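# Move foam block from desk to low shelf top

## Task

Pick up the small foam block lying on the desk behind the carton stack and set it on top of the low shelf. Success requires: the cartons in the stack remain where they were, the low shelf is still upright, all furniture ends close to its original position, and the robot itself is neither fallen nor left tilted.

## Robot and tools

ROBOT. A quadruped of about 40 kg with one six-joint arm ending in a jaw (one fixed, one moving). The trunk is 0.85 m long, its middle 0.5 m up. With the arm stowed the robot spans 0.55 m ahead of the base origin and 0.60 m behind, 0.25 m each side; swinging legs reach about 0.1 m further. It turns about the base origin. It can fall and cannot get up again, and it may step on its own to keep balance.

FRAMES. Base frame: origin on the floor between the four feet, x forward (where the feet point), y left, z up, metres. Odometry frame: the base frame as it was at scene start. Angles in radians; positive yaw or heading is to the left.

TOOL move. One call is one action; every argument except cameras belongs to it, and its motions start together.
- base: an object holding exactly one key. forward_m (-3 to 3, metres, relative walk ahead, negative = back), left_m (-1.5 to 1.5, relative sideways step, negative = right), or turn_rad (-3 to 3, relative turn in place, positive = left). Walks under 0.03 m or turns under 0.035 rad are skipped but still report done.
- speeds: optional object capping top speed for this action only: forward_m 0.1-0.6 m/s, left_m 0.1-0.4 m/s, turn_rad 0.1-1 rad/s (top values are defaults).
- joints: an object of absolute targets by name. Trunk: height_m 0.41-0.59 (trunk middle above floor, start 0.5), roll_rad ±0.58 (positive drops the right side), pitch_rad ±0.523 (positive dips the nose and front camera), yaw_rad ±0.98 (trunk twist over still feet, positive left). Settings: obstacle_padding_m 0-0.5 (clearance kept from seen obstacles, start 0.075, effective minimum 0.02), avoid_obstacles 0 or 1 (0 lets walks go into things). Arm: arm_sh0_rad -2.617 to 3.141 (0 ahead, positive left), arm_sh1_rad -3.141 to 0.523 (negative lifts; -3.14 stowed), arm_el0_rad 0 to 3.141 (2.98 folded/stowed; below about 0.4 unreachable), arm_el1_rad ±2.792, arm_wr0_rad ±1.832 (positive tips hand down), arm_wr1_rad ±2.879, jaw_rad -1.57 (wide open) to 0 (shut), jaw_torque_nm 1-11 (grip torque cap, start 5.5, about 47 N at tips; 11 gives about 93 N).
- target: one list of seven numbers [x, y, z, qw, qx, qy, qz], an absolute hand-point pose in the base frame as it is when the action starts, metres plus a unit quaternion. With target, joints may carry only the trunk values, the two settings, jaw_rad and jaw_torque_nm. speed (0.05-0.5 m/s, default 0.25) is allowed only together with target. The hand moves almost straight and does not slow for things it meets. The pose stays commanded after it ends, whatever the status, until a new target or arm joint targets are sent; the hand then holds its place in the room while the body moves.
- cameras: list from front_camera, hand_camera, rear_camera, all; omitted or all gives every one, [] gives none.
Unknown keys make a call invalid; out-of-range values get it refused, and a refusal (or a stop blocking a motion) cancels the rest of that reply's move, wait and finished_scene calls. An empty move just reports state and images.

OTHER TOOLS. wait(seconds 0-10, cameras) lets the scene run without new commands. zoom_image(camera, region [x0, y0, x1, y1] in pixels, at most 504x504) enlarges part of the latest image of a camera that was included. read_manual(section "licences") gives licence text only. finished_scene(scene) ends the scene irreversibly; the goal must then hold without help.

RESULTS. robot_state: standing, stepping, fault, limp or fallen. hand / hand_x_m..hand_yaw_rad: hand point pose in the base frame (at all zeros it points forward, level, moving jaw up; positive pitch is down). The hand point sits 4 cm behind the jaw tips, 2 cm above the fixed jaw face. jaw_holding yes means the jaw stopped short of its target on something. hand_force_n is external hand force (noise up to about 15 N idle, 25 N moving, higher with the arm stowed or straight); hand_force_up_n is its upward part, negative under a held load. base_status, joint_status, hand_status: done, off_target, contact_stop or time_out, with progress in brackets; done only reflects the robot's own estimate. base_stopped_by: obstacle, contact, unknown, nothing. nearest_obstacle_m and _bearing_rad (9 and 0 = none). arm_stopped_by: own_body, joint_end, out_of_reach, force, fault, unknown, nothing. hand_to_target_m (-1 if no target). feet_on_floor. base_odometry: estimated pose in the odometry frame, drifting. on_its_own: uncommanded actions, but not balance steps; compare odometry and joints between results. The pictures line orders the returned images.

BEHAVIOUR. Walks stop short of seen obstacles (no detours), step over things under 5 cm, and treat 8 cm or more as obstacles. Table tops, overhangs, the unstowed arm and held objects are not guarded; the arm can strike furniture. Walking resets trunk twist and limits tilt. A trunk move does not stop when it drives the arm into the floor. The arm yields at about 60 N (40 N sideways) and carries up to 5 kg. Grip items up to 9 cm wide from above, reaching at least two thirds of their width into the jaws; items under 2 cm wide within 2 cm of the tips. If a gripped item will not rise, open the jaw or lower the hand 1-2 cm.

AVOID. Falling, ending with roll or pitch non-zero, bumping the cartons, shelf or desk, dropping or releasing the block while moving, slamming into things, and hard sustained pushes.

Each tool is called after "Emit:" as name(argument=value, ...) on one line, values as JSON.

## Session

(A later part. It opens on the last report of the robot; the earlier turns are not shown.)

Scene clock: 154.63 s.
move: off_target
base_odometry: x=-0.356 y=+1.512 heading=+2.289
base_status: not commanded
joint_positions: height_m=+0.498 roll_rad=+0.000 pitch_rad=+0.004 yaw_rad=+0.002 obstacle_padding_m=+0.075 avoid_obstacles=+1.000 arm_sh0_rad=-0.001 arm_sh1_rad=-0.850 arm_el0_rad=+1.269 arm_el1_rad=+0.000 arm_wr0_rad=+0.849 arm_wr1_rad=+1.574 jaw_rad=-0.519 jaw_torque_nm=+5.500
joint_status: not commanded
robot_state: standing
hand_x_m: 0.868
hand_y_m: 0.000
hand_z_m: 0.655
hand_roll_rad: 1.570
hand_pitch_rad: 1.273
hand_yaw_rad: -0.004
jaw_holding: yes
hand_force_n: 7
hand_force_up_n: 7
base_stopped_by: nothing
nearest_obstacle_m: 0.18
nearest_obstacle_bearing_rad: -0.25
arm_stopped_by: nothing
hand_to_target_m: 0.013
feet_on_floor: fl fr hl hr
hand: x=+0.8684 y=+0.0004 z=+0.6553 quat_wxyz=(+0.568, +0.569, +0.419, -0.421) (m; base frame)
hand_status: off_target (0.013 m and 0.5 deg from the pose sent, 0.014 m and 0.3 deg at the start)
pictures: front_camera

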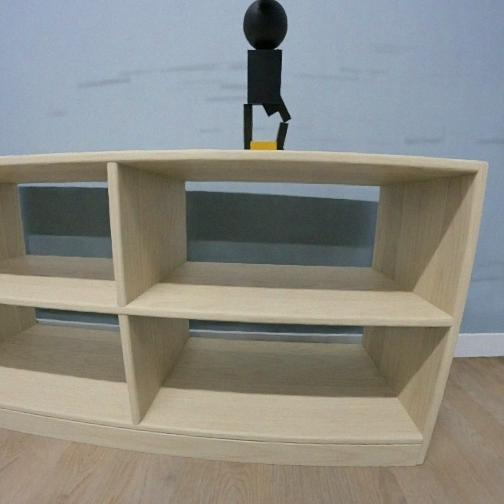

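Emit:
move(target=[0.868, 0.0, 0.652, 0.5674, 0.5669, 0.4225, -0.4221], speed=0.05, cameras=[])

Emit:
move(joints={"jaw_rad": -0.7}, cameras=[])

Emit:
move(joints={"jaw_rad": -1.1}, cameras=["front_camera"])

Emit:
zoom_image(camera="front_camera", region=[200, 80, 360, 200])

Scene clock: 158.90 s.
move: done
base_odometry: x=-0.355 y=+1.512 heading=+2.289
base_status: not commanded
joint_positions: height_m=+0.499 roll_rad=+0.000 pitch_rad=+0.003 yaw_rad=+0.001 obstacle_padding_m=+0.075 avoid_obstacles=+1.000 arm_sh0_rad=+0.000 arm_sh1_rad=-0.852 arm_el0_rad=+1.273 arm_el1_rad=-0.001 arm_wr0_rad=+0.844 arm_wr1_rad=+1.574 jaw_rad=-0.519 jaw_torque_nm=+5.500
joint_status: not commanded
robot_state: standing
hand_x_m: 0.868
hand_y_m: 0.000
hand_z_m: 0.656
hand_roll_rad: 1.569
hand_pitch_rad: 1.270
hand_yaw_rad: -0.004
jaw_holding: yes
hand_force_n: 3
hand_force_up_n: 2
base_stopped_by: nothing
nearest_obstacle_m: 0.18
nearest_obstacle_bearing_rad: -0.25
arm_stopped_by: nothing
hand_to_target_m: 0.004
feet_on_floor: fl fr hl hr
hand: x=+0.8680 y=+0.0004 z=+0.6561 quat_wxyz=(+0.569, +0.570, +0.419, -0.420) (m; base frame)
hand_status: done (0.004 m and 0.6 deg from the pose sent, 0.003 m and 0.5 deg at the start)
pictures: none
No camera images: "cameras" was empty.

Scene clock: 159.93 s.
move: done
base_odometry: x=-0.356 y=+1.512 heading=+2.289
base_status: not commanded
joint_positions: height_m=+0.499 roll_rad=+0.000 pitch_rad=+0.004 yaw_rad=+0.003 obstacle_padding_m=+0.075 avoid_obstacles=+1.000 arm_sh0_rad=-0.002 arm_sh1_rad=-0.850 arm_el0_rad=+1.274 arm_el1_rad=+0.000 arm_wr0_rad=+0.848 arm_wr1_rad=+1.574 jaw_rad=-0.699 jaw_torque_nm=+5.500
joint_status: all done
robot_state: standing
hand_x_m: 0.867
hand_y_m: 0.002
hand_z_m: 0.654
hand_roll_rad: 1.571
hand_pitch_rad: 1.276
hand_yaw_rad: -0.002
jaw_holding: no
hand_force_n: 3
hand_force_up_n: 0
base_stopped_by: nothing
nearest_obstacle_m: 0.18
nearest_obstacle_bearing_rad: -0.25
arm_stopped_by: nothing
hand_to_target_m: 0.003
feet_on_floor: fl fr hl hr
hand: x=+0.8669 y=+0.0016 z=+0.6540 quat_wxyz=(+0.567, +0.568, +0.421, -0.422) (m; base frame)
hand_status: not commanded
pictures: none
No camera images: "cameras" was empty.

Scene clock: 160.90 s.
move: done
base_odometry: x=-0.355 y=+1.512 heading=+2.289
base_status: not commanded
joint_positions: height_m=+0.499 roll_rad=+0.000 pitch_rad=+0.004 yaw_rad=+0.003 obstacle_padding_m=+0.075 avoid_obstacles=+1.000 arm_sh0_rad=-0.002 arm_sh1_rad=-0.851 arm_el0_rad=+1.273 arm_el1_rad=+0.001 arm_wr0_rad=+0.850 arm_wr1_rad=+1.574 jaw_rad=-1.100 jaw_torque_nm=+5.500
joint_status: all done
robot_state: standing
hand_x_m: 0.867
hand_y_m: 0.001
hand_z_m: 0.654
hand_roll_rad: 1.572
hand_pitch_rad: 1.277
hand_yaw_rad: -0.002
jaw_holding: no
hand_force_n: 3
hand_force_up_n: -2
base_stopped_by: nothing
nearest_obstacle_m: 0.18
nearest_obstacle_bearing_rad: -0.25
arm_stopped_by: nothing
hand_to_target_m: 0.003
feet_on_floor: fl fr hl hr
hand: x=+0.8670 y=+0.0013 z=+0.6543 quat_wxyz=(+0.567, +0.568, +0.421, -0.422) (m; base frame)
hand_status: not commanded
pictures: front_camera

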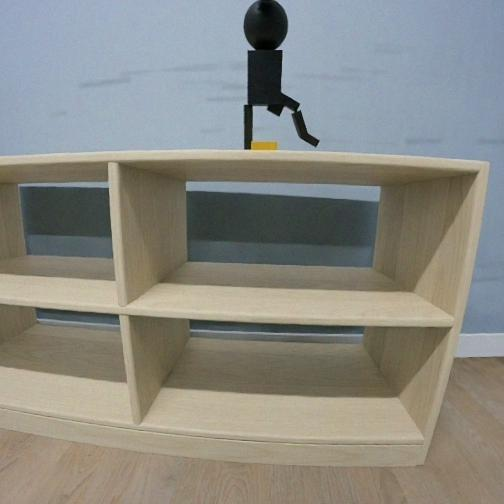

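Scaled by 3.150.

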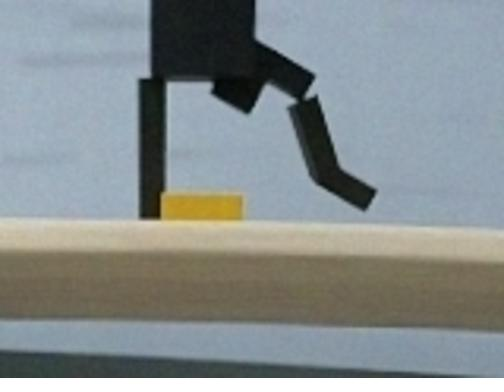

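Emit:
move(target=[0.866, 0.011, 0.662, 0.5674, 0.5669, 0.4225, -0.4221], speed=0.05, cameras=[])

Emit:
move(target=[0.84, 0.012, 0.76, 0.5674, 0.5669, 0.4225, -0.4221], speed=0.1, cameras=[])

Emit:
move(joints={"arm_sh1_rad": -1.9, "arm_el0_rad": 1.9, "arm_wr0_rad": 1.0}, cameras=["hand_camera", "front_camera"])

Scene clock: 165.53 s.
move: done
base_odometry: x=-0.355 y=+1.512 heading=+2.289
base_status: not commanded
joint_positions: height_m=+0.498 roll_rad=+0.000 pitch_rad=+0.004 yaw_rad=+0.002 obstacle_padding_m=+0.075 avoid_obstacles=+1.000 arm_sh0_rad=+0.011 arm_sh1_rad=-0.861 arm_el0_rad=+1.273 arm_el1_rad=+0.001 arm_wr0_rad=+0.863 arm_wr1_rad=+1.576 jaw_rad=-1.101 jaw_torque_nm=+5.500
joint_status: not commanded
robot_state: standing
hand_x_m: 0.865
hand_y_m: 0.009
hand_z_m: 0.660
hand_roll_rad: 1.576
hand_pitch_rad: 1.280
hand_yaw_rad: 0.011
jaw_holding: no
hand_force_n: 4
hand_force_up_n: -2
base_stopped_by: nothing
nearest_obstacle_m: 0.18
nearest_obstacle_bearing_rad: -0.25
arm_stopped_by: nothing
hand_to_target_m: 0.003
feet_on_floor: fl fr hl hr
hand: x=+0.8651 y=+0.0093 z=+0.6601 quat_wxyz=(+0.568, +0.566, +0.424, -0.420) (m; base frame)
hand_status: done (0.003 m and 0.3 deg from the pose sent, 0.012 m and 0.3 deg at the start)
pictures: none
No camera images: "cameras" was empty.

Scene clock: 167.03 s.
move: done
base_odometry: x=-0.355 y=+1.512 heading=+2.289
base_status: not commanded
joint_positions: height_m=+0.498 roll_rad=+0.000 pitch_rad=+0.004 yaw_rad=+0.001 obstacle_padding_m=+0.075 avoid_obstacles=+1.000 arm_sh0_rad=+0.018 arm_sh1_rad=-1.017 arm_el0_rad=+1.262 arm_el1_rad=-0.001 arm_wr0_rad=+1.032 arm_wr1_rad=+1.586 jaw_rad=-1.101 jaw_torque_nm=+5.500
joint_status: not commanded
robot_state: standing
hand_x_m: 0.837
hand_y_m: 0.012
hand_z_m: 0.759
hand_roll_rad: 1.579
hand_pitch_rad: 1.282
hand_yaw_rad: 0.012
jaw_holding: no
hand_force_n: 3
hand_force_up_n: -1
base_stopped_by: nothing
nearest_obstacle_m: 0.18
nearest_obstacle_bearing_rad: -0.25
arm_stopped_by: nothing
hand_to_target_m: 0.003
feet_on_floor: fl fr hl hr
hand: x=+0.8369 y=+0.0118 z=+0.7590 quat_wxyz=(+0.567, +0.566, +0.425, -0.421) (m; base frame)
hand_status: done (0.003 m and 0.3 deg from the pose sent, 0.103 m and 0.3 deg at the start)
pictures: none
No camera images: "cameras" was empty.

Scene clock: 168.77 s.
move: done
base_odometry: x=-0.357 y=+1.514 heading=+2.289
base_status: not commanded
joint_positions: height_m=+0.499 roll_rad=+0.001 pitch_rad=+0.005 yaw_rad=+0.004 obstacle_padding_m=+0.075 avoid_obstacles=+1.000 arm_sh0_rad=+0.018 arm_sh1_rad=-1.892 arm_el0_rad=+1.889 arm_el1_rad=-0.001 arm_wr0_rad=+1.005 arm_wr1_rad=+1.586 jaw_rad=-1.101 jaw_torque_nm=+5.500
joint_status: all done
robot_state: standing
hand_x_m: 0.632
hand_y_m: 0.009
hand_z_m: 0.916
hand_roll_rad: 1.583
hand_pitch_rad: 1.007
hand_yaw_rad: 0.018
jaw_holding: no
hand_force_n: 4
hand_force_up_n: 0
base_stopped_by: nothing
nearest_obstacle_m: 0.18
nearest_obstacle_bearing_rad: -0.25
arm_stopped_by: nothing
hand_to_target_m: -1.000
feet_on_floor: fl fr hl hr
hand: x=+0.6316 y=+0.0088 z=+0.9162 quat_wxyz=(+0.619, +0.620, +0.345, -0.338) (m; base frame)
hand_status: not commanded
pictures: front_camera, hand_camera

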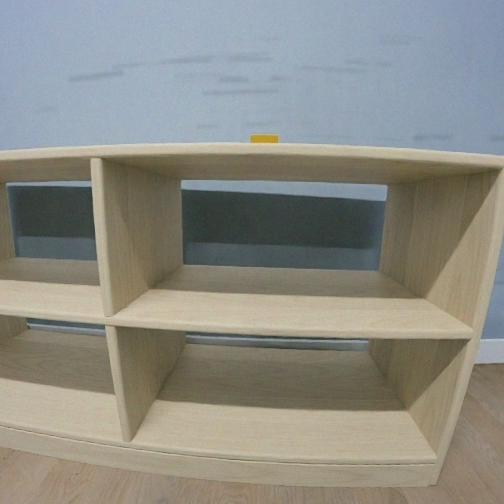

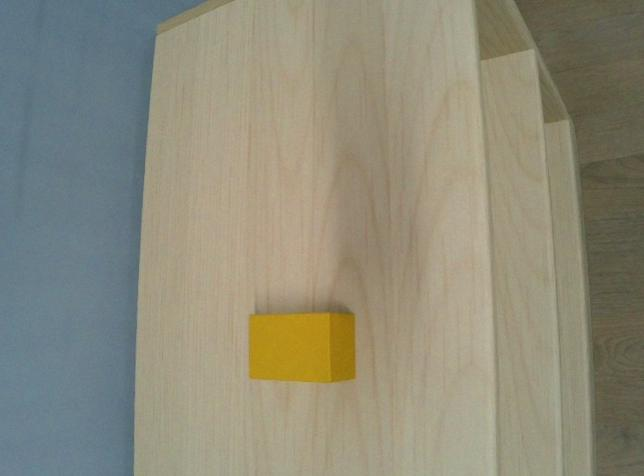

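Emit:
finished_scene(scene=3)

The scene is finished: the task was done.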